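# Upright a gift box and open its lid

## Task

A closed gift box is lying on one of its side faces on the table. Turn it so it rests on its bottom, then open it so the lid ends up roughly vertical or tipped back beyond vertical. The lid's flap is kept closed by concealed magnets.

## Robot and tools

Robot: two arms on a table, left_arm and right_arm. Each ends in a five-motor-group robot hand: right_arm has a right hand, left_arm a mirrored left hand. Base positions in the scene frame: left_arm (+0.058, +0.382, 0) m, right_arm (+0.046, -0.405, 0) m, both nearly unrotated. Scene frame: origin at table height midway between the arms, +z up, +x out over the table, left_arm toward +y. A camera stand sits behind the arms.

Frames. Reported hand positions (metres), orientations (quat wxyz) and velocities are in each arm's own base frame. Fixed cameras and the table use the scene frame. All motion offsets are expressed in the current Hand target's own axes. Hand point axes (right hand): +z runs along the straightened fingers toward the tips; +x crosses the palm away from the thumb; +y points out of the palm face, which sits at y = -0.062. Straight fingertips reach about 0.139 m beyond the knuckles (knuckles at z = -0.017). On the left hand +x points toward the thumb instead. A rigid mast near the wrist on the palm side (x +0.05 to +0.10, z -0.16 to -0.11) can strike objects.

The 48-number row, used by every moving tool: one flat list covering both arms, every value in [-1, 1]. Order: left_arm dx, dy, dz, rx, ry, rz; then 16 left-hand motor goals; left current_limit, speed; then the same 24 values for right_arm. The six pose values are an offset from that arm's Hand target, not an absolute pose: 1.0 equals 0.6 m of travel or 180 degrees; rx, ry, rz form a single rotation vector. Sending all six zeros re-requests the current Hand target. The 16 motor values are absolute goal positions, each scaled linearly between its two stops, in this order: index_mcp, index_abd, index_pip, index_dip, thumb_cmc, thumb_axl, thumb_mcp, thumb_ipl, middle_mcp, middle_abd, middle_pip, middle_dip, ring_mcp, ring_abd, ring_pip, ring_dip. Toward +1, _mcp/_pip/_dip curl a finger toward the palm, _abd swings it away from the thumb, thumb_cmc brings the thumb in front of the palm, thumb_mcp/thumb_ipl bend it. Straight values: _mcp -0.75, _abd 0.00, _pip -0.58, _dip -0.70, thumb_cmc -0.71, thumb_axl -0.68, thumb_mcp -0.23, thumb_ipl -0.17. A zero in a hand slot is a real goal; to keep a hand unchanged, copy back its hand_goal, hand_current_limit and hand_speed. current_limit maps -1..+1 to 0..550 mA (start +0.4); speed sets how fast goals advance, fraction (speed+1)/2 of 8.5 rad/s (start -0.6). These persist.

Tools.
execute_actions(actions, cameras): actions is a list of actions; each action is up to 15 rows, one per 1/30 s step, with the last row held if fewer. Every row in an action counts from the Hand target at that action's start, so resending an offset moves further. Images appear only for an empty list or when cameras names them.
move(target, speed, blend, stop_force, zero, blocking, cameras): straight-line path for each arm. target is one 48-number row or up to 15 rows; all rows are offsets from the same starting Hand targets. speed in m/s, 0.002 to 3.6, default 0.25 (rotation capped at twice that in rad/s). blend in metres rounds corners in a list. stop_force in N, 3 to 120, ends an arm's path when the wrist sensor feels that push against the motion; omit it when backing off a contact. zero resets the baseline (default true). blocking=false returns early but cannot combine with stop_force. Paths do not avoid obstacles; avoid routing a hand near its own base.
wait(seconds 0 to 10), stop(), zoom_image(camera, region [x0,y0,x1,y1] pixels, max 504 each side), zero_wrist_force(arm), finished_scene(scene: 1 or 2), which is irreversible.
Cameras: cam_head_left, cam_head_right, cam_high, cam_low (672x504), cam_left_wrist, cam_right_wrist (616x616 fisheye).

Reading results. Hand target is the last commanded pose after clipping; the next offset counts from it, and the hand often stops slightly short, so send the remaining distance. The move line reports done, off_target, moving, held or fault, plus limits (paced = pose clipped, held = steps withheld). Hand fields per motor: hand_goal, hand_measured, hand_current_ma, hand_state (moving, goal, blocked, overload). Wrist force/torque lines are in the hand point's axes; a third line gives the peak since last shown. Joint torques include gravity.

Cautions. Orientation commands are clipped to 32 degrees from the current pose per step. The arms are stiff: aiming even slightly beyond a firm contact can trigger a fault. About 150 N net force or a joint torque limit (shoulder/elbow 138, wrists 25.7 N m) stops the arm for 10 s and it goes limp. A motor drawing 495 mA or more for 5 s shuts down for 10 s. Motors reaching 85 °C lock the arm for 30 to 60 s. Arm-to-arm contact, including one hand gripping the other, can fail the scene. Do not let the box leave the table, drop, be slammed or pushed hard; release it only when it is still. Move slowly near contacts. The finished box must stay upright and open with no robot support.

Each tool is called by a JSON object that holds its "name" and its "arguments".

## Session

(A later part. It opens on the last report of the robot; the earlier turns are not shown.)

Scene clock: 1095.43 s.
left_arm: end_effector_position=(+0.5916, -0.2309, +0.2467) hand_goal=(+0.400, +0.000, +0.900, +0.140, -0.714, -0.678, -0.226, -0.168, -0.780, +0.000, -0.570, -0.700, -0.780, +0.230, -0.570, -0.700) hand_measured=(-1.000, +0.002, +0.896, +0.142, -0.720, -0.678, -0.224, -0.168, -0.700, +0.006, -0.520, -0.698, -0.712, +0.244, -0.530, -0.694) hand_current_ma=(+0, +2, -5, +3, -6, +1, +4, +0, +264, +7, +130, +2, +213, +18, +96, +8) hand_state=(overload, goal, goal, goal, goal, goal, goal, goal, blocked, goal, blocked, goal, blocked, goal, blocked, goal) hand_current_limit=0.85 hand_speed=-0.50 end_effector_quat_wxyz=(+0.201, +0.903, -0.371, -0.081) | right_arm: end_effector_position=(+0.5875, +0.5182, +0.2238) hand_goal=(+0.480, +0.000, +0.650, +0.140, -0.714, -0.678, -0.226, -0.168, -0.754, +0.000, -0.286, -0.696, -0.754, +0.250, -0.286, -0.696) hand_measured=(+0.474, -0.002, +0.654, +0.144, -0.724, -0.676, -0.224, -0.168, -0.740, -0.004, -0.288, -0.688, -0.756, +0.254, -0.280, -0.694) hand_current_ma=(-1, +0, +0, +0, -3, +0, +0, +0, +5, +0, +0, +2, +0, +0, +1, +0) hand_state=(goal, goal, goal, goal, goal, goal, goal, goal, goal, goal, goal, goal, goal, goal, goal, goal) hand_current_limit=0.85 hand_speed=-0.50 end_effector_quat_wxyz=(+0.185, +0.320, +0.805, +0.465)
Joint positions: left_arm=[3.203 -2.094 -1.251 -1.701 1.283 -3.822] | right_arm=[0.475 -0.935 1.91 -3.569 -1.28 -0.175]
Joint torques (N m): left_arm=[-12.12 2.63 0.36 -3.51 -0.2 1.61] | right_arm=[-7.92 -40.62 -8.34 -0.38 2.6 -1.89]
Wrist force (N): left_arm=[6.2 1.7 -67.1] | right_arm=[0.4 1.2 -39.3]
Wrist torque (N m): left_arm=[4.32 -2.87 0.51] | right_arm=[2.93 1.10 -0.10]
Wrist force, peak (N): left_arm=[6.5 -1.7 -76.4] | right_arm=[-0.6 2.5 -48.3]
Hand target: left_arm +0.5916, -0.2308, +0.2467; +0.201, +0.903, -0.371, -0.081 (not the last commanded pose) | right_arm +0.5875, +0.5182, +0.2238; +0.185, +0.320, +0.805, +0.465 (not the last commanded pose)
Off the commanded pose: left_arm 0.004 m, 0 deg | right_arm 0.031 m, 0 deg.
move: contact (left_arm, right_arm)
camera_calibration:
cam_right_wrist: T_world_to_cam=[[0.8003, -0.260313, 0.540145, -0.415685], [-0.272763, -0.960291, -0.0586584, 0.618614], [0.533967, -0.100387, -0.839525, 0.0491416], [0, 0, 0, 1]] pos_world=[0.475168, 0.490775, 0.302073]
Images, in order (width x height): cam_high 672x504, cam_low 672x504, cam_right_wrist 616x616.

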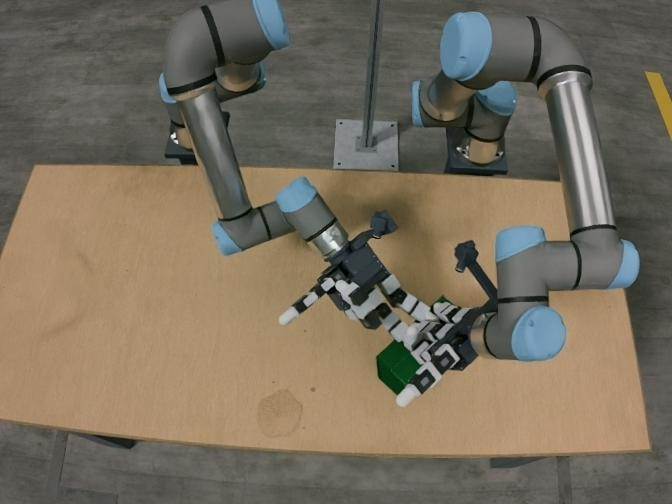

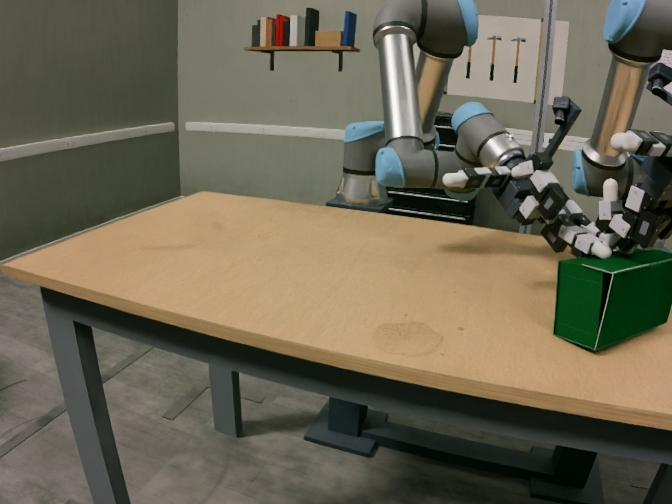

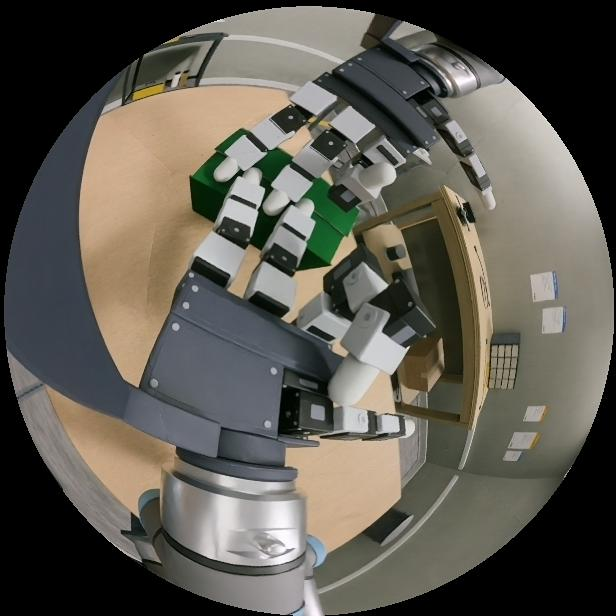

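{"name": "move", "arguments": {"target": [[0,0,0,0,0,0, 0.4,0,0.9,0.14,-0.714,-0.678,-0.226,-0.168,-0.78,0,-0.57,-0.7,-0.78,0.23,-0.57,-0.7,0.85,-0.5, 0,-0.025,-0.0433,0,0,0, 0.48,0,0.65,0.14,-0.714,-0.678,-0.226,-0.168,-0.753,0,-0.285,-0.695,-0.753,0.25,-0.285,-0.695,0.85,-0.5],[0,0.0141,-0.0302,0,0,0, 0.4,0,0.9,0.14,-0.714,-0.678,-0.226,-0.168,-0.78,0,-0.57,-0.7,-0.78,0.23,-0.57,-0.7,0.85,-0.5, -0.06,-0.025,-0.0433,0,0,0, 0.48,0,0.65,0.14,-0.714,-0.678,-0.226,-0.168,-0.753,0,-0.285,-0.695,-0.753,0.25,-0.285,-0.695,0.85,-0.5],[-0.0583,0.0141,-0.0302,0,0,0, 0.4,0,0.9,0.14,-0.714,-0.678,-0.226,-0.168,-0.78,0,-0.57,-0.7,-0.78,0,-0.57,-0.7,0.85,-0.5, -0.06,-0.025,-0.0433,0,0,0, 0.48,0,0.65,0.14,-0.714,-0.678,-0.226,-0.168,-0.753,0,-0.285,-0.695,-0.753,0,-0.285,-0.695,0.85,-0.5]], "speed": 0.06}}

{"name": "move", "arguments": {"target": [0,-0.0176,0.0378,0,0,0, 0.4,0,0.9,0.14,-0.714,-0.678,-0.226,-0.168,-0.78,0,-0.57,-0.7,-0.78,0,-0.57,-0.7,0.85,-0.5, 0,0,0,0,0,0, 0.48,0,0.65,0.14,-0.714,-0.678,-0.226,-0.168,-0.753,0,-0.285,-0.695,-0.753,0,-0.285,-0.695,0.85,-0.5], "speed": 0.02, "stop_force": 15, "cameras": ["cam_high","cam_low","cam_right_wrist"]}}

{"name": "zoom_image", "arguments": {"camera": "cam_right_wrist", "region": [130, 80, 400, 300]}}

{"name": "zoom_image", "arguments": {"camera": "cam_low", "region": [490, 200, 672, 380]}}

Scene clock: 1114.30 s.
left_arm: end_effector_position=(+0.5667, -0.2062, +0.2666) hand_goal=(+0.400, +0.000, +0.900, +0.140, -0.714, -0.678, -0.226, -0.168, -0.780, +0.000, -0.570, -0.700, -0.780, +0.000, -0.570, -0.700) hand_measured=(-1.000, +0.002, +0.896, +0.142, -0.720, -0.678, -0.224, -0.168, -0.780, +0.002, -0.568, -0.698, -0.780, +0.004, -0.568, -0.698) hand_current_ma=(+0, +2, -5, +3, -6, +1, +4, +0, +0, +1, +1, +3, +0, +3, +1, +3) hand_state=(overload, goal, goal, goal, goal, goal, goal, goal, goal, goal, goal, goal, goal, goal, goal, goal) hand_current_limit=0.85 hand_speed=-0.50 end_effector_quat_wxyz=(+0.201, +0.903, -0.371, -0.081) | right_arm: end_effector_position=(+0.5930, +0.4717, +0.2239) hand_goal=(+0.480, +0.000, +0.650, +0.140, -0.714, -0.678, -0.226, -0.168, -0.754, +0.000, -0.286, -0.696, -0.754, +0.000, -0.286, -0.696) hand_measured=(+0.474, -0.002, +0.654, +0.144, -0.724, -0.676, -0.224, -0.168, -0.760, -0.002, -0.286, -0.694, -0.760, +0.002, -0.286, -0.694) hand_current_ma=(-1, +0, +0, +0, -3, +0, +0, +0, -1, +0, +0, +0, -1, +0, +0, +0) hand_state=(goal, goal, goal, goal, goal, goal, goal, goal, goal, goal, goal, goal, goal, goal, goal, goal) hand_current_limit=0.85 hand_speed=-0.50 end_effector_quat_wxyz=(+0.185, +0.320, +0.805, +0.465)
Joint positions: left_arm=[3.242 -2.017 -1.313 -1.726 1.296 -3.784] | right_arm=[0.388 -0.974 1.992 -3.595 -1.206 -0.223]
Joint torques (N m): left_arm=[12.76 51.98 14.22 3.14 1.73 1.37] | right_arm=[-9.72 -30.88 -21.51 -1.54 2.53 -1.64]
Wrist force (N): left_arm=[0.6 0.2 1.3] | right_arm=[0.4 0.6 -1.7]
Wrist torque (N m): left_arm=[-0.29 -0.04 0.03] | right_arm=[0.06 -0.04 -0.03]
Wrist force, peak (N): left_arm=[6.3 1.7 -67.8] | right_arm=[0.4 1.7 -39.7]
Hand target: left_arm +0.5667, -0.2062, +0.2666; +0.201, +0.903, -0.371, -0.081 | right_arm +0.5930, +0.4717, +0.2239; +0.185, +0.320, +0.805, +0.465
Off the commanded pose: left_arm 0.000 m, 0 deg | right_arm 0.000 m, 0 deg.
move: done

Scene clock: 1116.43 s.
left_arm: end_effector_position=(+0.5667, -0.2062, +0.2474) hand_goal=(+0.400, +0.000, +0.900, +0.140, -0.714, -0.678, -0.226, -0.168, -0.780, +0.000, -0.570, -0.700, -0.780, +0.000, -0.570, -0.700) hand_measured=(-1.000, +0.002, +0.896, +0.142, -0.720, -0.678, -0.224, -0.168, -0.700, +0.002, -0.520, -0.666, -0.696, +0.004, -0.522, -0.670) hand_current_ma=(+0, +2, -5, +3, -6, +1, +4, +0, +259, +2, +130, +74, +276, +4, +119, +64) hand_state=(overload, goal, goal, goal, goal, goal, goal, goal, blocked, goal, blocked, blocked, blocked, goal, blocked, blocked) hand_current_limit=0.85 hand_speed=-0.50 end_effector_quat_wxyz=(+0.201, +0.903, -0.371, -0.081) | right_arm: end_effector_position=(+0.5930, +0.4717, +0.2239) hand_goal=(+0.480, +0.000, +0.650, +0.140, -0.714, -0.678, -0.226, -0.168, -0.754, +0.000, -0.286, -0.696, -0.754, +0.000, -0.286, -0.696) hand_measured=(+0.474, -0.002, +0.654, +0.144, -0.724, -0.676, -0.224, -0.168, -0.760, -0.002, -0.286, -0.694, -0.760, +0.002, -0.286, -0.694) hand_current_ma=(-1, +0, +0, +0, -3, +0, +0, +0, -1, +0, +0, +0, -1, +0, +0, +0) hand_state=(goal, goal, goal, goal, goal, goal, goal, goal, goal, goal, goal, goal, goal, goal, goal, goal) hand_current_limit=0.85 hand_speed=-0.50 end_effector_quat_wxyz=(+0.185, +0.320, +0.805, +0.465)
Joint positions: left_arm=[3.242 -2.027 -1.348 -1.681 1.296 -3.784] | right_arm=[0.388 -0.974 1.992 -3.595 -1.206 -0.223]
Joint torques (N m): left_arm=[-4.08 48.02 27.51 1.06 1 -0.54] | right_arm=[-8.74 -30.46 -22.24 -1.8 1.37 -1.84]
Wrist force (N): left_arm=[-0.4 3.3 -5.2] | right_arm=[0.3 0.5 -1.3]
Wrist torque (N m): left_arm=[-0.22 -0.38 -0.20] | right_arm=[0.01 -0.03 -0.04]
Wrist force, peak (N): left_arm=[0.1 7.9 -12.3] | right_arm=[0.6 0.5 -1.9]
Hand target: left_arm +0.5667, -0.2062, +0.2474; +0.201, +0.903, -0.371, -0.081 (not the last commanded pose) | right_arm +0.5930, +0.4717, +0.2239; +0.185, +0.320, +0.805, +0.465
Off the commanded pose: left_arm 0.006 m, 0 deg | right_arm 0.000 m, 0 deg.
move: contact (left_arm)
camera_calibration:
cam_right_wrist: T_world_to_cam=[[0.8003, -0.260313, 0.540145, -0.432271], [-0.272763, -0.960291, -0.0586584, 0.575488], [0.533967, -0.100387, -0.839525, 0.0414834], [0, 0, 0, 1]] pos_world=[0.480768, 0.444275, 0.302073]
Images, in order (width x height): cam_high 672x504, cam_low 672x504, cam_right_wrist 616x616.

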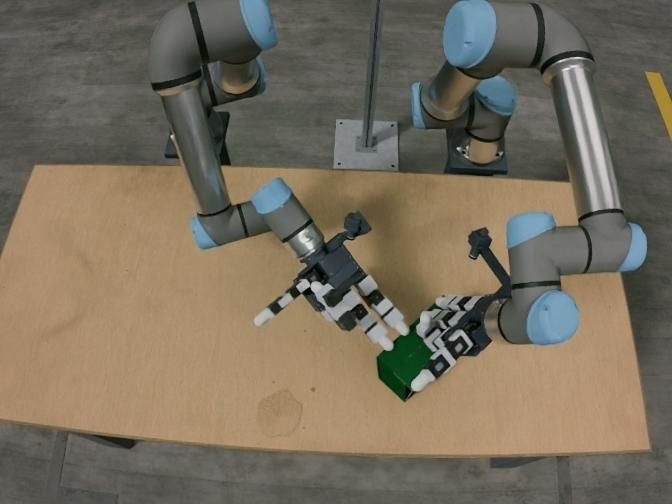

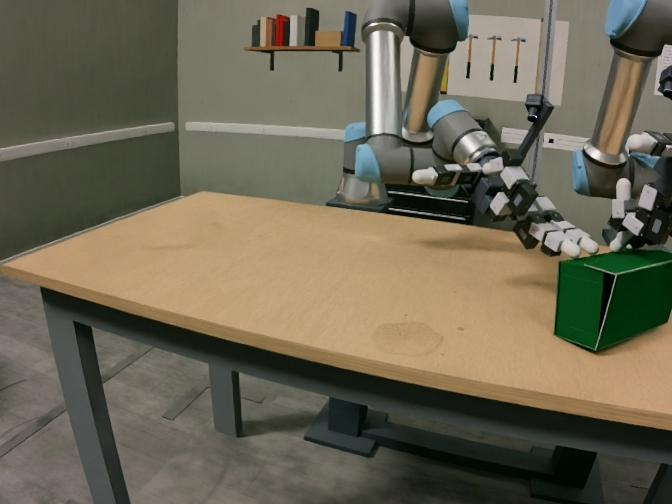

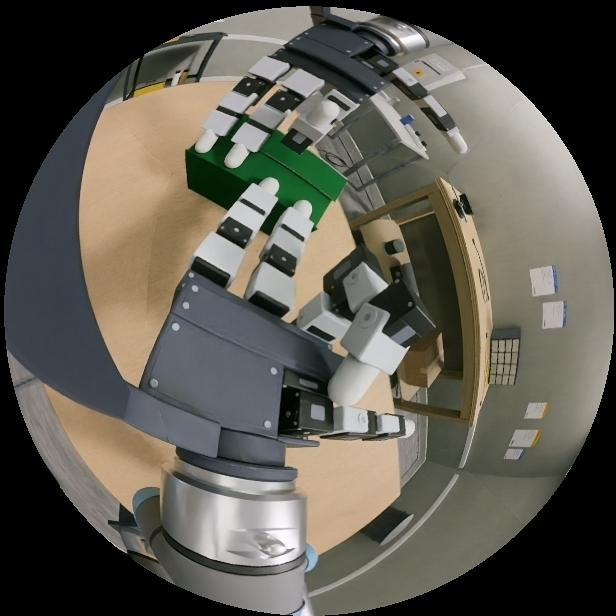

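Scaled by 1.867 from the camera's 616x616 image, which has a finer 880x880 frame.

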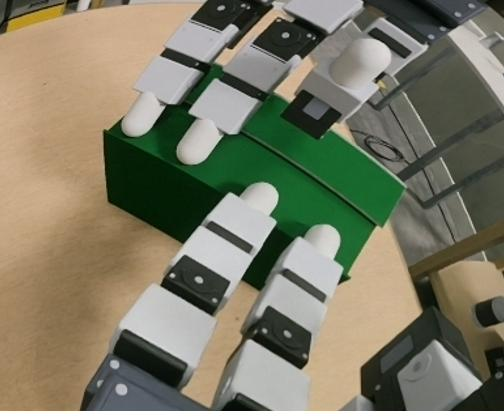

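Scaled by 2.769 from the camera's 672x504 image, which has a finer 960x720 frame.

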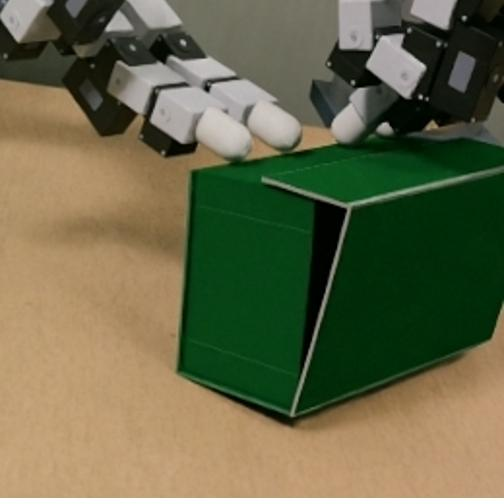

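{"name": "move", "arguments": {"target": [[0,0.001,0.004,0,0,0, 0.4,0,0.9,0.14,-0.714,-0.678,-0.226,-0.168,-0.78,0,-0.57,-0.7,-0.78,0,-0.57,-0.7,0.85,-0.5, 0,-0.0058,0.0033,0,0,0, 0.48,0,0.65,0.14,-0.714,-0.678,-0.226,-0.168,-0.753,0,-0.285,-0.695,-0.753,0,-0.285,-0.695,0.85,-0.5],[0,0.001,0.004,0,0,0, 0.4,0,0.9,0.14,-0.714,-0.678,-0.226,-0.168,-0.78,0,-0.57,-0.7,-0.78,0,-0.57,-0.7,0.85,-0.5, 0,0.0442,0.09,0,0,0, 0.48,0,0.65,0.14,-0.714,-0.678,-0.226,-0.168,-0.753,0,-0.285,-0.695,-0.753,0,-0.285,-0.695,0.85,-0.5]], "speed": 0.025, "stop_force": 40, "cameras": ["cam_high","cam_low","cam_right_wrist"]}}

{"name": "zoom_image", "arguments": {"camera": "cam_right_wrist", "region": [130, 80, 400, 300]}}

{"name": "zoom_image", "arguments": {"camera": "cam_low", "region": [490, 200, 672, 380]}}

Scene clock: 1126.10 s.
left_arm: end_effector_position=(+0.5656, -0.2073, +0.2456) hand_goal=(+0.400, +0.000, +0.900, +0.140, -0.714, -0.678, -0.226, -0.168, -0.780, +0.000, -0.570, -0.700, -0.780, +0.000, -0.570, -0.700) hand_measured=(-1.000, +0.002, +0.896, +0.142, -0.720, -0.678, -0.224, -0.168, -0.696, +0.008, -0.518, -0.726, -0.688, +0.004, -0.518, -0.664) hand_current_ma=(+0, +2, -5, +3, -6, +1, +4, +0, +279, +9, +132, -52, +312, +3, +135, +82) hand_state=(overload, goal, goal, goal, goal, goal, goal, goal, blocked, goal, blocked, blocked, blocked, goal, blocked, blocked) hand_current_limit=0.85 hand_speed=-0.50 end_effector_quat_wxyz=(+0.201, +0.903, -0.371, -0.081) | right_arm: end_effector_position=(+0.6207, +0.5009, +0.2199) hand_goal=(+0.480, +0.000, +0.650, +0.140, -0.714, -0.678, -0.226, -0.168, -0.754, +0.000, -0.286, -0.696, -0.754, +0.000, -0.286, -0.696) hand_measured=(+0.474, -0.002, +0.654, +0.144, -0.724, -0.676, -0.224, -0.168, -0.738, +0.000, -0.268, -0.688, -0.726, +0.000, -0.276, -0.694) hand_current_ma=(-1, +0, +0, +0, -3, +0, +0, +0, +7, +0, +7, +2, +20, +0, +2, +0) hand_state=(goal, goal, goal, goal, goal, goal, goal, goal, goal, goal, goal, goal, blocked, goal, goal, goal) hand_current_limit=0.85 hand_speed=-0.50 end_effector_quat_wxyz=(+0.186, +0.320, +0.805, +0.465)
Joint positions: left_arm=[3.241 -2.026 -1.355 -1.675 1.296 -3.785] | right_arm=[0.419 -0.908 1.868 -3.544 -1.232 -0.206]
Joint torques (N m): left_arm=[-15.94 2.04 -14.79 -3.22 -0.66 -0.94] | right_arm=[-2.86 -40.74 -6.97 0.06 2.5 -1.87]
Wrist force (N): left_arm=[0.3 2.8 -65.4] | right_arm=[-5.8 2.9 -40.4]
Wrist torque (N m): left_arm=[3.85 -1.60 -0.12] | right_arm=[2.84 2.43 -0.49]
Wrist force, peak (N): left_arm=[0.0 0.8 -76.3] | right_arm=[-6.7 3.0 -49.1]
Hand target: left_arm +0.5656, -0.2073, +0.2456; +0.201, +0.903, -0.371, -0.081 | right_arm +0.6207, +0.5009, +0.2199; +0.186, +0.320, +0.805, +0.465 (not the last commanded pose)
Off the commanded pose: left_arm 0.000 m, 0 deg | right_arm 0.020 m, 0 deg.
move: contact (left_arm, right_arm); path passed 1 of 2 targets
camera_calibration:
cam_right_wrist: T_world_to_cam=[[0.800242, -0.260355, 0.54021, -0.444622], [-0.27279, -0.96028, -0.0587096, 0.610853], [0.534039, -0.100382, -0.83948, 0.0263501], [0, 0, 0, 1]] pos_world=[0.508368, 0.473475, 0.298173]
Images, in order (width x height): cam_high 672x504, cam_low 672x504, cam_right_wrist 616x616.

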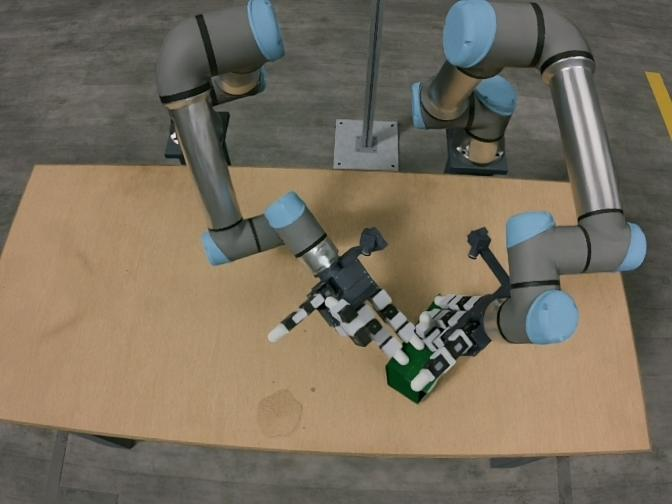

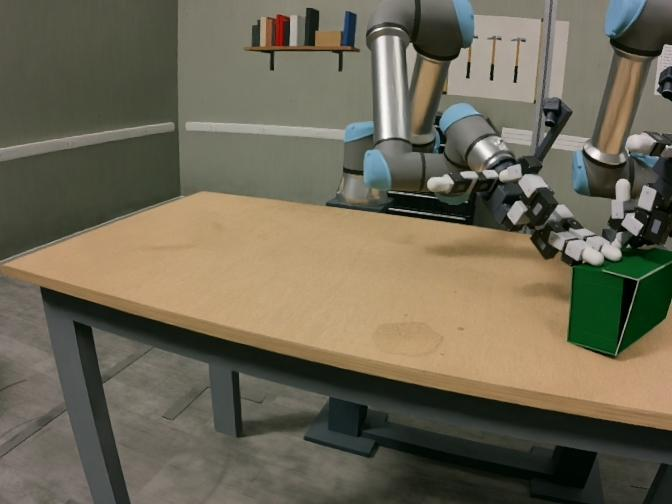

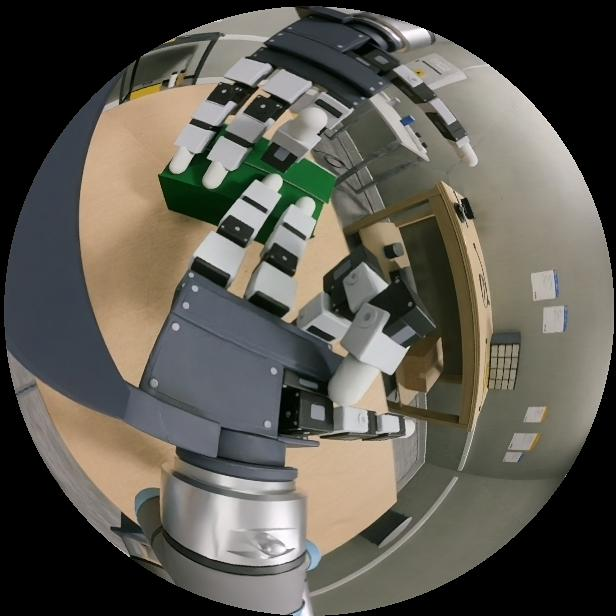

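Scaled by 1.867 from the camera's 616x616 image, which has a finer 880x880 frame.

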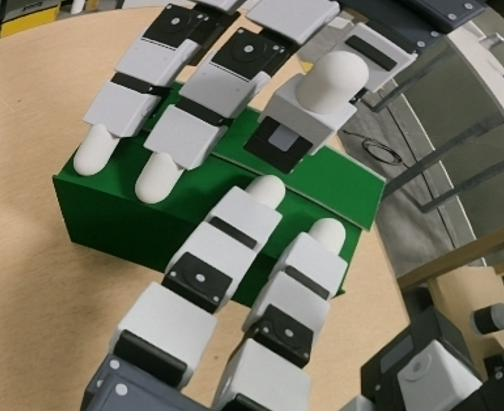

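Scaled by 2.769 from the camera's 672x504 image, which has a finer 960x720 frame.

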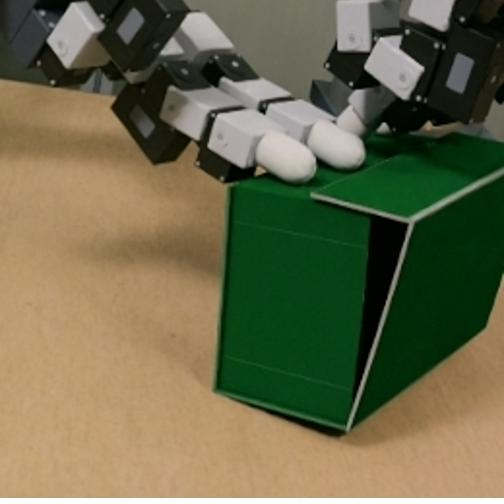

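{"name": "move", "arguments": {"target": [[0,0,0,0,0,0, 0.4,0,0.9,0.14,-0.714,-0.678,-0.226,-0.168,-0.78,0,-0.57,-0.7,-0.78,0,-0.57,-0.7,0.85,-0.5, 0,-0.025,-0.0433,0,0,0, 0.48,0,0.65,0.14,-0.714,-0.678,-0.226,-0.168,-0.753,0,-0.285,-0.695,-0.753,0,-0.285,-0.695,0.85,-0.5],[-0.1,0.1,-0.2,0,0,0, 0.4,0,0.9,0.14,-0.714,-0.678,-0.226,-0.168,-0.753,0,-0.285,-0.695,-0.753,0,-0.285,-0.695,0.7,-0.5, -0.3,0.1,-0.25,0,0,0, 0.48,0,0.65,0.14,-0.714,-0.678,-0.226,-0.168,-0.753,0,-0.285,-0.695,-0.753,0,-0.285,-0.695,0.7,-0.5]], "speed": 0.12, "cameras": ["cam_high","cam_low","cam_head_left"]}}

{"name": "zoom_image", "arguments": {"camera": "cam_high", "region": [350, 270, 510, 430]}}

{"name": "zoom_image", "arguments": {"camera": "cam_low", "region": [490, 200, 672, 380]}}

Scene clock: 1145.27 s.
left_arm: end_effector_position=(+0.5202, -0.1675, +0.3795) hand_goal=(+0.400, +0.000, +0.900, +0.140, -0.714, -0.678, -0.226, -0.168, -0.754, +0.000, -0.286, -0.696, -0.754, +0.000, -0.286, -0.696) hand_measured=(-1.000, +0.002, +0.896, +0.142, -0.720, -0.678, -0.224, -0.168, -0.762, -0.002, -0.292, -0.698, -0.762, -0.004, -0.292, -0.698) hand_current_ma=(+0, +2, -5, +3, -6, +1, +4, +0, -11, -2, -6, -1, -13, -3, -6, -1) hand_state=(overload, goal, goal, goal, goal, goal, goal, goal, goal, goal, goal, goal, goal, goal, goal, goal) hand_current_limit=0.70 hand_speed=-0.50 end_effector_quat_wxyz=(+0.201, +0.903, -0.371, -0.081) | right_arm: end_effector_position=(+0.6826, +0.3047, +0.3470) hand_goal=(+0.480, +0.000, +0.650, +0.140, -0.714, -0.678, -0.226, -0.168, -0.754, +0.000, -0.286, -0.696, -0.754, +0.000, -0.286, -0.696) hand_measured=(+0.474, -0.002, +0.654, +0.144, -0.724, -0.676, -0.224, -0.168, -0.760, -0.002, -0.286, -0.694, -0.760, -0.002, -0.286, -0.694) hand_current_ma=(-1, +0, +0, +0, -3, +0, +0, +0, -1, +0, +0, +0, -1, +0, +0, +0) hand_state=(goal, goal, goal, goal, goal, goal, goal, goal, goal, goal, goal, goal, goal, goal, goal, goal) hand_current_limit=0.70 hand_speed=-0.50 end_effector_quat_wxyz=(+0.186, +0.320, +0.805, +0.465)
Joint positions: left_arm=[3.312 -1.875 -1.218 -1.981 1.32 -3.716] | right_arm=[0.023 -1.234 1.934 -3.157 -0.908 -0.468]
Joint torques (N m): left_arm=[12.48 45.55 30.7 0.75 1.54 1.57] | right_arm=[-9.74 -47.52 -25.5 -1.63 3.38 -1.84]
Wrist force (N): left_arm=[0.4 -0.7 1.2] | right_arm=[0.3 0.2 -0.8]
Wrist torque (N m): left_arm=[-0.39 -0.03 0.02] | right_arm=[-0.10 0.02 -0.05]
Wrist force, peak (N): left_arm=[0.4 3.1 -65.7] | right_arm=[-6.0 2.9 -40.5]
Hand target: left_arm +0.5202, -0.1675, +0.3795; +0.201, +0.903, -0.371, -0.081 | right_arm +0.6826, +0.3047, +0.3470; +0.186, +0.320, +0.805, +0.465
Off the commanded pose: left_arm 0.000 m, 0 deg | right_arm 0.000 m, 0 deg.
move: done
Images, in order (width x height): cam_head_left 672x504, cam_high 672x504, cam_low 672x504.

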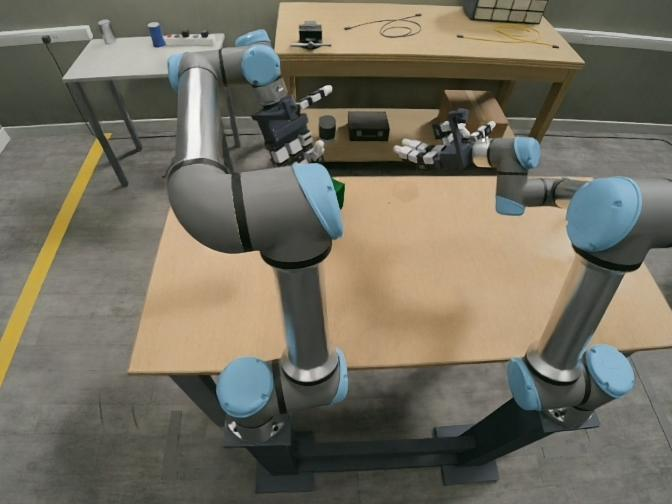

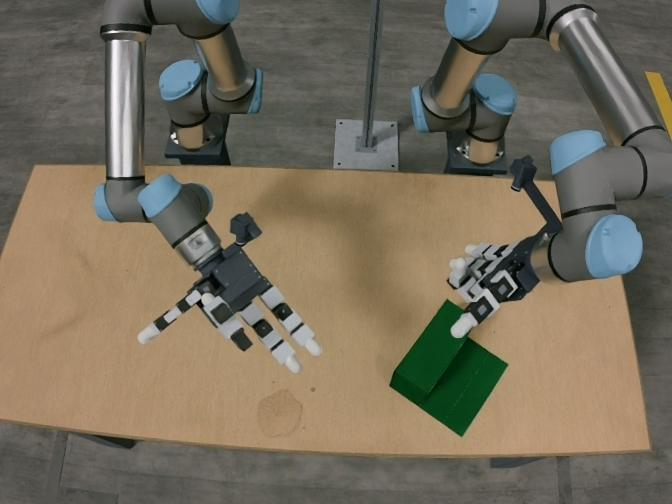

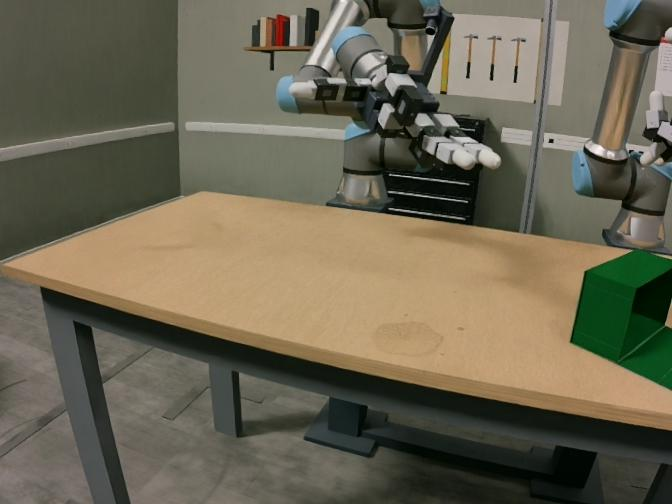

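Scaled by 3.150 from the camera's 672x504 image, which has a finer 960x720 frame.

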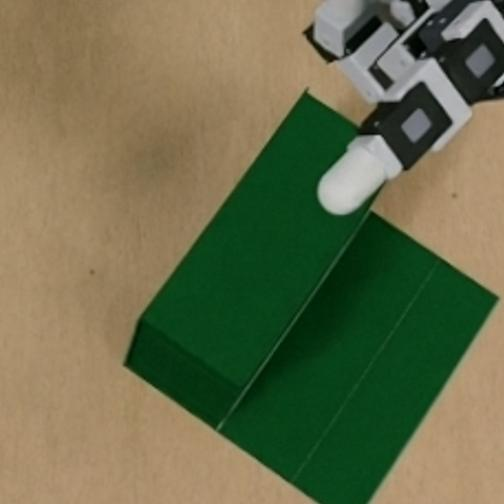

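Scaled by 2.769 from the camera's 672x504 image, which has a finer 960x720 frame.

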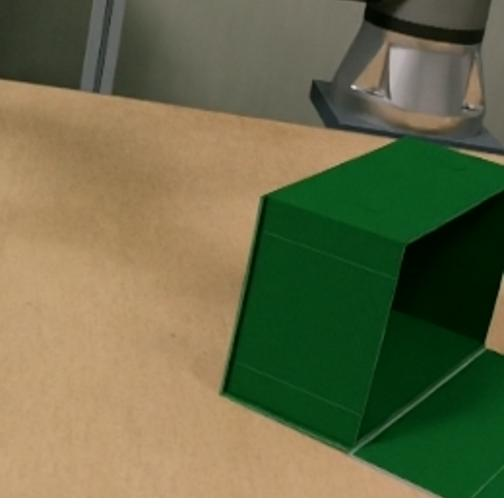

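{"name": "move", "arguments": {"target": [[0.15,-0.252,-0.0625,0,0.023,-0.0493, 0.4,0,0.9,0.14,-0.714,-0.678,-0.226,-0.168,-0.753,0,-0.285,-0.695,-0.753,0,-0.285,-0.695,0.7,-0.5, 0.358,-0.059,0.098,0,0.0471,-0.0272, 0.48,0,0.65,0.14,-0.714,-0.678,-0.226,-0.168,-0.753,0,-0.285,-0.695,-0.753,0,-0.285,-0.695,0.7,-0.5],[0.15,-0.339,0.1233,0,0.023,-0.0493, 0.4,0,0.9,0.14,-0.714,-0.678,-0.226,-0.168,-0.753,0,-0.285,-0.695,-0.753,0,-0.285,-0.695,0.7,-0.5, 0.358,-0.196,0.177,0,0.0471,-0.0272, 0.48,0,0.65,0.14,-0.714,-0.678,-0.226,-0.168,-0.753,0,-0.285,-0.695,-0.753,0,-0.285,-0.695,0.7,-0.5]], "speed": 0.15, "blend": [0.02,0], "cameras": ["cam_high","cam_low","cam_right_wrist"]}}

{"name": "zoom_image", "arguments": {"camera": "cam_high", "region": [350, 240, 550, 440]}}

{"name": "zoom_image", "arguments": {"camera": "cam_low", "region": [490, 200, 672, 380]}}

Scene clock: 1178.57 s.
left_arm: end_effector_position=(+0.6920, -0.1222, +0.2268) hand_goal=(+0.400, +0.000, +0.900, +0.140, -0.714, -0.678, -0.226, -0.168, -0.754, +0.000, -0.286, -0.696, -0.754, +0.000, -0.286, -0.696) hand_measured=(-1.000, +0.002, +0.896, +0.142, -0.720, -0.678, -0.224, -0.168, -0.762, -0.002, -0.292, -0.698, -0.762, -0.004, -0.292, -0.698) hand_current_ma=(+0, +2, -5, +3, -6, +1, +4, +0, -11, -2, -6, -1, -13, -2, -6, -1) hand_state=(overload, goal, goal, goal, goal, goal, goal, goal, goal, goal, goal, goal, goal, goal, goal, goal) hand_current_limit=0.70 hand_speed=-0.50 end_effector_quat_wxyz=(+0.207, +0.931, -0.293, -0.064) | right_arm: end_effector_position=(+0.5496, +0.4763, +0.1919) hand_goal=(+0.480, +0.000, +0.650, +0.140, -0.714, -0.678, -0.226, -0.168, -0.754, +0.000, -0.286, -0.696, -0.754, +0.000, -0.286, -0.696) hand_measured=(+0.474, -0.002, +0.654, +0.144, -0.724, -0.676, -0.224, -0.168, -0.760, -0.002, -0.286, -0.694, -0.760, -0.002, -0.286, -0.694) hand_current_ma=(-1, +0, +0, +0, -3, +0, +0, +0, -1, +0, +0, +0, -1, +0, +0, +0) hand_state=(goal, goal, goal, goal, goal, goal, goal, goal, goal, goal, goal, goal, goal, goal, goal, goal) hand_current_limit=0.70 hand_speed=-0.50 end_effector_quat_wxyz=(+0.145, +0.250, +0.829, +0.479)
Joint positions: left_arm=[3.359 -2.286 -0.989 -1.766 1.278 -3.837] | right_arm=[0.352 -0.946 2.081 -3.657 -1.034 -0.352]
Joint torques (N m): left_arm=[10.52 49.23 15.27 3.13 -2.42 -1.15] | right_arm=[9.57 -29.22 -19.5 -4.79 -2.03 1.92]
Wrist force (N): left_arm=[0.0 -0.9 0.5] | right_arm=[0.9 1.1 -1.5]
Wrist torque (N m): left_arm=[-0.37 0.04 0.20] | right_arm=[0.10 -0.10 -0.11]
Wrist force, peak (N): left_arm=[-0.1 -1.3 1.5] | right_arm=[1.1 0.9 -1.7]
Hand target: left_arm +0.6920, -0.1222, +0.2267; +0.207, +0.931, -0.293, -0.064 | right_arm +0.5496, +0.4763, +0.1918; +0.145, +0.250, +0.829, +0.479
Off the commanded pose: left_arm 0.000 m, 0 deg | right_arm 0.000 m, 0 deg.
move: done
camera_calibration:
cam_right_wrist: T_world_to_cam=[[0.832882, -0.120245, 0.540231, -0.463672], [-0.105466, -0.992709, -0.0583602, 0.489565], [0.543309, -0.00836879, -0.839491, -0.0105861], [0, 0, 0, 1]] pos_world=[0.443568, 0.430152, 0.270174]
Images, in order (width x height): cam_high 672x504, cam_low 672x504, cam_right_wrist 616x616.

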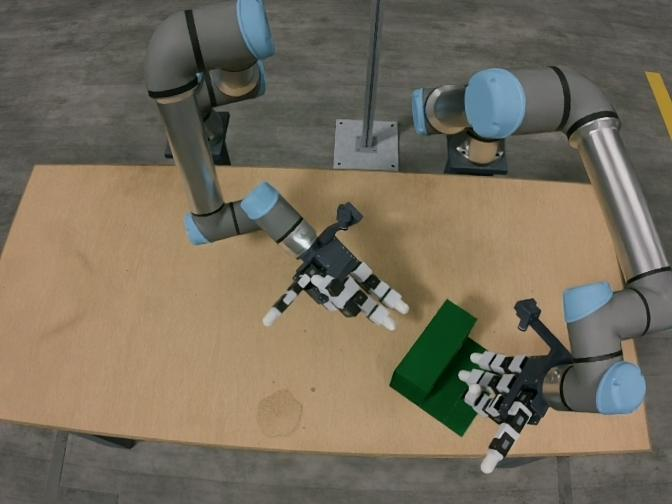

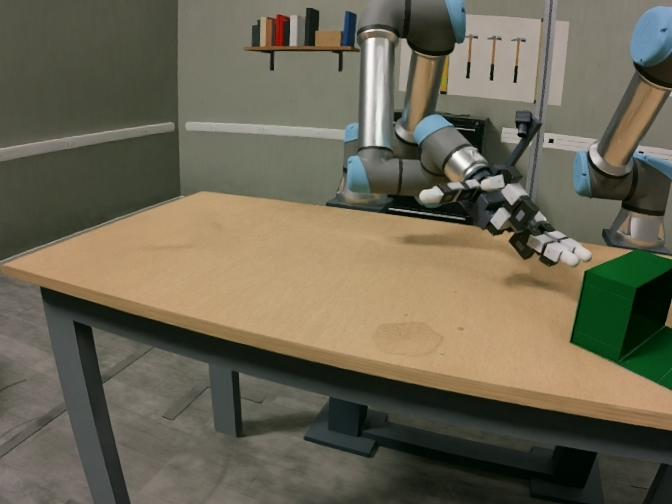

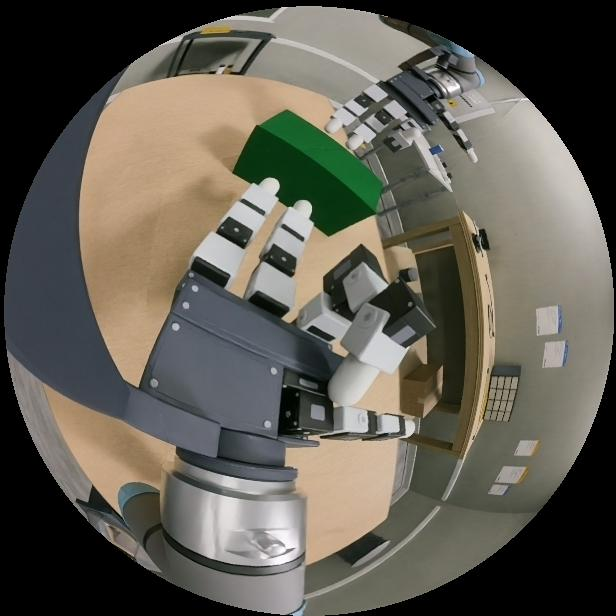

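Scaled by 2.520 from the camera's 672x504 image, which has a finer 960x720 frame.

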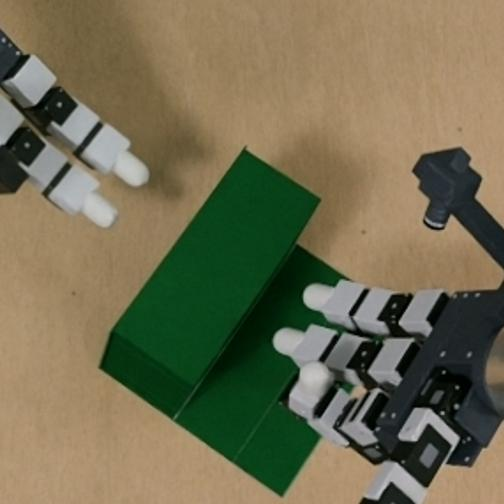

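Scaled by 2.769 from the camera's 672x504 image, which has a finer 960x720 frame.

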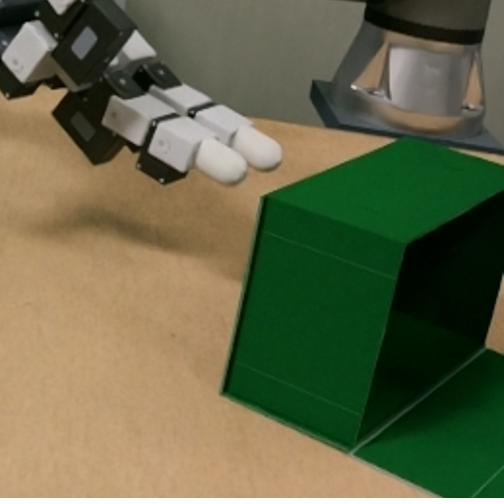

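{"name": "move", "arguments": {"target": [[0,0.0543,0.0253,0,0,0, 0.4,0,0.9,0.14,-0.714,-0.678,-0.226,-0.168,-0.753,0,-0.285,-0.695,-0.753,0,-0.285,-0.695,0.7,-0.5, 0,0.0258,0.0447,0,0,0, 0.48,0,0.65,0.14,-0.714,-0.678,-0.226,-0.168,-0.753,0,-0.285,-0.695,-0.753,0,-0.285,-0.695,0.7,-0.5],[0,0.1377,0.022,0,0,0, 0.4,0,0.9,0.14,-0.714,-0.678,-0.226,-0.168,-0.753,0,-0.285,-0.695,-0.753,0,-0.285,-0.695,0.7,-0.5, 0,-0.0138,0.006,0,0,0, 0.48,0,0.65,0.14,-0.714,-0.678,-0.226,-0.168,-0.753,0,-0.285,-0.695,-0.753,0,-0.285,-0.695,0.7,-0.5],[0,0.2122,0.0475,0,0,0, 0.4,0,0.9,0.14,-0.714,-0.678,-0.226,-0.168,-0.753,0,-0.285,-0.695,-0.753,0,-0.285,-0.695,0.7,-0.5, 0,-0.0643,-0.0148,0,0,0, 0.48,0,0.65,0.14,-0.714,-0.678,-0.226,-0.168,-0.753,0,-0.285,-0.695,-0.753,0,-0.285,-0.695,0.7,-0.5]], "speed": 0.05, "blend": [0.008,0.01,0], "cameras": ["cam_high","cam_low","cam_right_wrist"]}}

{"name": "zoom_image", "arguments": {"camera": "cam_low", "region": [490, 200, 672, 380]}}

Scene clock: 1190.50 s.
left_arm: end_effector_position=(+0.6192, -0.2266, +0.2548) hand_goal=(+0.400, +0.000, +0.900, +0.140, -0.714, -0.678, -0.226, -0.168, -0.754, +0.000, -0.286, -0.696, -0.754, +0.000, -0.286, -0.696) hand_measured=(-1.000, +0.002, +0.896, +0.142, -0.720, -0.678, -0.224, -0.168, -0.762, -0.002, -0.292, -0.698, -0.762, -0.004, -0.292, -0.698) hand_current_ma=(+0, +2, -5, +3, -6, +1, +4, +0, -12, -2, -6, -1, -13, -2, -6, -1) hand_state=(overload, goal, goal, goal, goal, goal, goal, goal, goal, goal, goal, goal, goal, goal, goal, goal) hand_current_limit=0.70 hand_speed=-0.50 end_effector_quat_wxyz=(+0.207, +0.931, -0.293, -0.064) | right_arm: end_effector_position=(+0.5348, +0.4539, +0.1629) hand_goal=(+0.480, +0.000, +0.650, +0.140, -0.714, -0.678, -0.226, -0.168, -0.754, +0.000, -0.286, -0.696, -0.754, +0.000, -0.286, -0.696) hand_measured=(+0.474, -0.002, +0.654, +0.144, -0.724, -0.676, -0.224, -0.168, -0.760, -0.002, -0.286, -0.694, -0.760, -0.002, -0.286, -0.694) hand_current_ma=(-1, +0, +0, +0, -3, +0, +0, +0, -1, +0, +0, +0, -1, +0, +0, +0) hand_state=(goal, goal, goal, goal, goal, goal, goal, goal, goal, goal, goal, goal, goal, goal, goal, goal) hand_current_limit=0.70 hand_speed=-0.50 end_effector_quat_wxyz=(+0.145, +0.250, +0.829, +0.479)
Joint positions: left_arm=[3.232 -2.089 -1.249 -1.665 1.239 -3.964] | right_arm=[0.317 -0.902 2.153 -3.76 -1.005 -0.376]
Joint torques (N m): left_arm=[-13.89 56.13 15.2 3.22 -2.42 -1.46] | right_arm=[-9.96 -28.24 -1.64 -4.75 3.09 -1.55]
Wrist force (N): left_arm=[0.2 -0.6 0.9] | right_arm=[0.5 0.4 -1.1]
Wrist torque (N m): left_arm=[-0.38 -0.01 0.22] | right_arm=[-0.03 -0.02 -0.05]
Wrist force, peak (N): left_arm=[0.5 -1.3 1.3] | right_arm=[0.7 0.8 -2.1]
Hand target: left_arm +0.6191, -0.2267, +0.2548; +0.207, +0.931, -0.293, -0.064 | right_arm +0.5347, +0.4538, +0.1628; +0.145, +0.250, +0.829, +0.479
Off the commanded pose: left_arm 0.000 m, 0 deg | right_arm 0.000 m, 0 deg.
move: done
camera_calibration:
cam_right_wrist: T_world_to_cam=[[0.832876, -0.120298, 0.540228, -0.438348], [-0.10551, -0.992703, -0.0583883, 0.464098], [0.54331, -0.00836942, -0.839491, -0.0270778], [0, 0, 0, 1]] pos_world=[0.428768, 0.407752, 0.241174]
Images, in order (width x height): cam_high 672x504, cam_low 672x504, cam_right_wrist 616x616.

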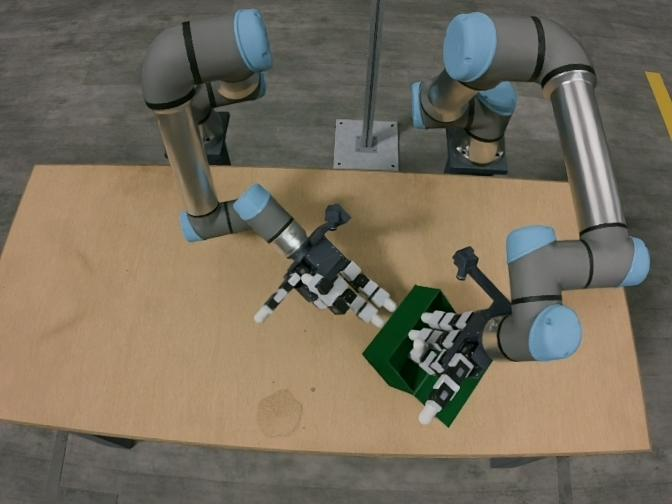

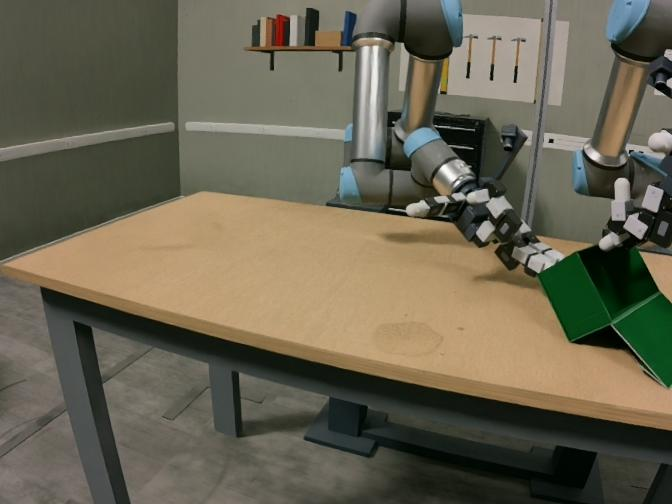

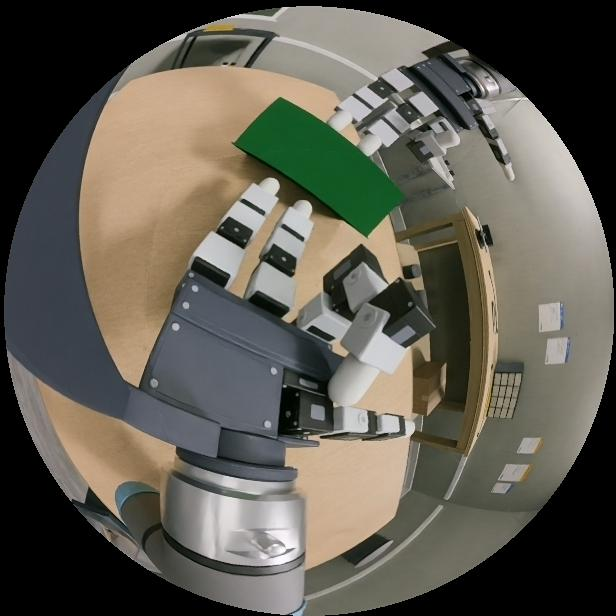

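Scaled by 2.769 from the camera's 672x504 image, which has a finer 960x720 frame.

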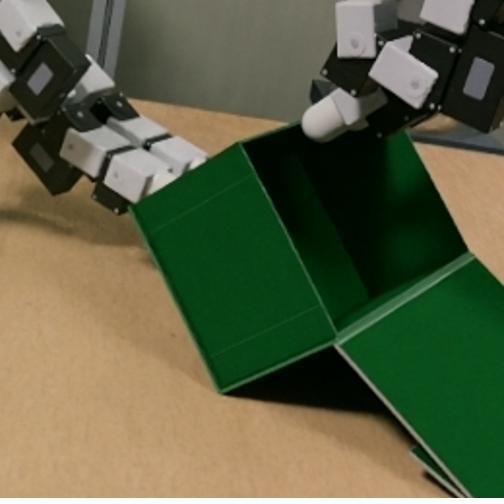

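{"name": "move", "arguments": {"target": [[0,0.069,0.047,0,0,0, 0.4,0,0.9,0.14,-0.714,-0.678,-0.226,-0.168,-0.753,0,-0.285,-0.695,-0.753,0,-0.285,-0.695,0.7,-0.5, 0,-0.0553,-0.0027,0,0,0, 0.48,0,0.65,0.14,-0.714,-0.678,-0.226,-0.168,-0.753,0,-0.285,-0.695,-0.753,0,-0.285,-0.695,0.7,-0.5]], "speed": 0.04, "cameras": ["cam_high","cam_low","cam_right_wrist"]}}

{"name": "zoom_image", "arguments": {"camera": "cam_low", "region": [490, 200, 672, 380]}}

Scene clock: 1196.50 s.
left_arm: end_effector_position=(+0.5909, -0.2672, +0.2468) hand_goal=(+0.400, +0.000, +0.900, +0.140, -0.714, -0.678, -0.226, -0.168, -0.754, +0.000, -0.286, -0.696, -0.754, +0.000, -0.286, -0.696) hand_measured=(-1.000, +0.002, +0.896, +0.142, -0.720, -0.678, -0.224, -0.168, -0.762, -0.002, -0.292, -0.698, -0.762, -0.004, -0.292, -0.698) hand_current_ma=(+0, +2, -5, +3, -6, +1, +4, +0, -12, -2, -6, -1, -13, -2, -6, -1) hand_state=(overload, goal, goal, goal, goal, goal, goal, goal, goal, goal, goal, goal, goal, goal, goal, goal) hand_current_limit=0.70 hand_speed=-0.50 end_effector_quat_wxyz=(+0.207, +0.931, -0.293, -0.064) | right_arm: end_effector_position=(+0.5248, +0.4389, +0.1350) hand_goal=(+0.480, +0.000, +0.650, +0.140, -0.714, -0.678, -0.226, -0.168, -0.754, +0.000, -0.286, -0.696, -0.754, +0.000, -0.286, -0.696) hand_measured=(+0.474, -0.002, +0.654, +0.144, -0.724, -0.676, -0.224, -0.168, -0.764, -0.002, -0.288, -0.696, -0.764, -0.002, -0.288, -0.696) hand_current_ma=(-1, +0, +0, +0, -3, +0, +0, +0, -3, +0, +0, +0, -2, +0, +0, +0) hand_state=(goal, goal, goal, goal, goal, goal, goal, goal, goal, goal, goal, goal, goal, goal, goal, goal) hand_current_limit=0.70 hand_speed=-0.50 end_effector_quat_wxyz=(+0.145, +0.250, +0.829, +0.479)
Joint positions: left_arm=[3.175 -2.038 -1.353 -1.593 1.223 -4.022] | right_arm=[0.291 -0.84 2.192 -3.851 -0.984 -0.395]
Joint torques (N m): left_arm=[-14.15 53.53 14.1 3.45 -2.52 -1.26] | right_arm=[-8.5 -27.35 -1.34 -4.58 3.19 -1.66]
Wrist force (N): left_arm=[0.3 -0.2 1.1] | right_arm=[0.3 -0.1 -0.9]
Wrist torque (N m): left_arm=[-0.30 -0.08 0.22] | right_arm=[-0.05 0.02 -0.09]
Wrist force, peak (N): left_arm=[0.4 -0.4 1.2] | right_arm=[0.8 0.8 -1.7]
Hand target: left_arm +0.5909, -0.2673, +0.2468; +0.207, +0.931, -0.293, -0.064 | right_arm +0.5248, +0.4388, +0.1349; +0.145, +0.250, +0.829, +0.479
Off the commanded pose: left_arm 0.000 m, 0 deg | right_arm 0.000 m, 0 deg.
move: done
camera_calibration:
cam_right_wrist: T_world_to_cam=[[0.832876, -0.120298, 0.540228, -0.416751], [-0.10551, -0.992703, -0.0583883, 0.446523], [0.54331, -0.00836942, -0.839491, -0.045192], [0, 0, 0, 1]] pos_world=[0.418768, 0.392752, 0.213274]
Images, in order (width x height): cam_high 672x504, cam_low 672x504, cam_right_wrist 616x616.

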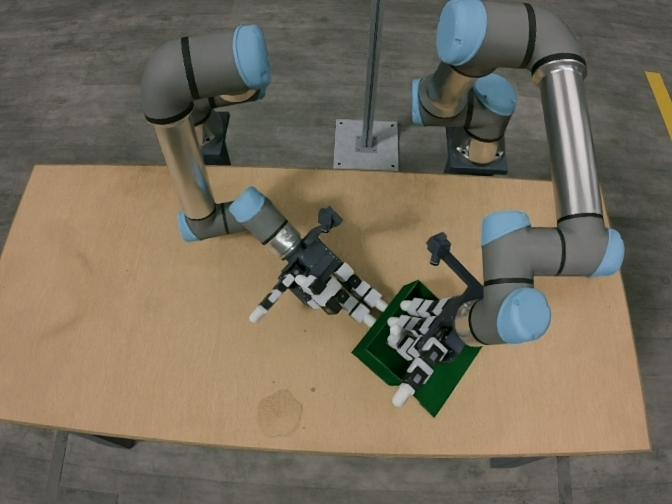

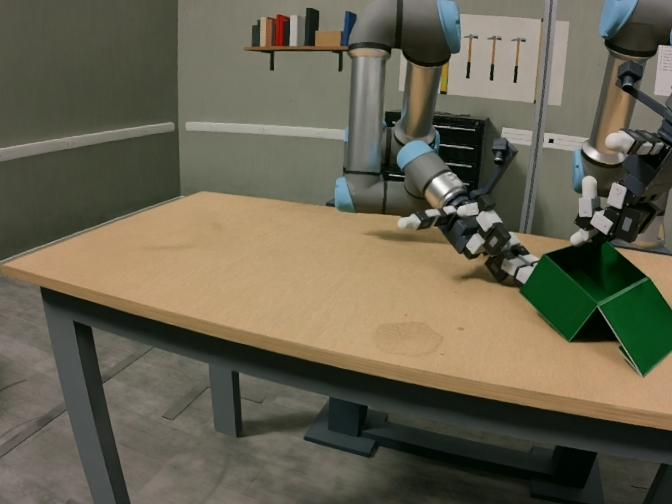

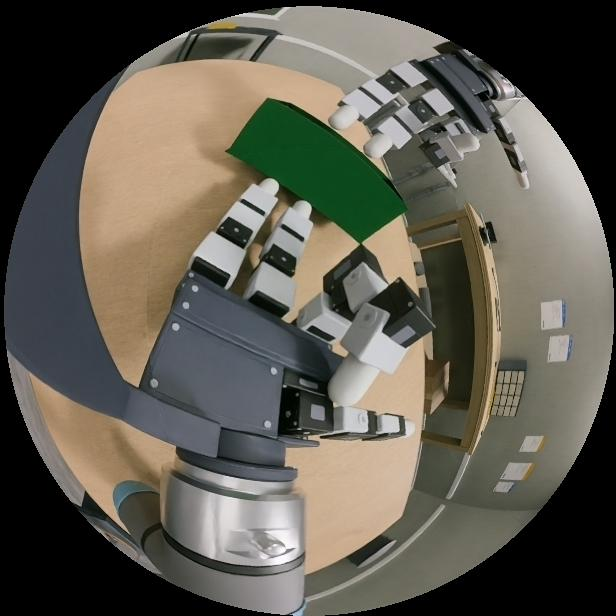

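Scaled by 2.769 from the camera's 672x504 image, which has a finer 960x720 frame.

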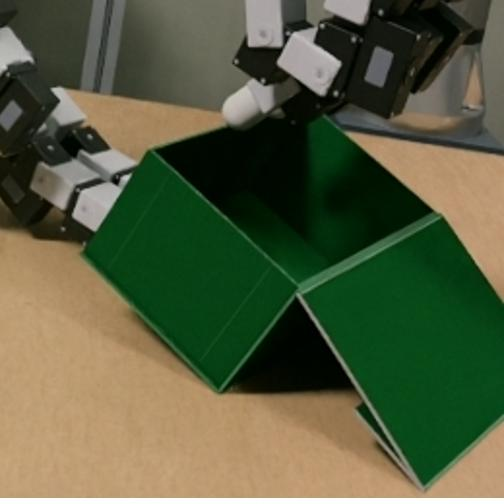

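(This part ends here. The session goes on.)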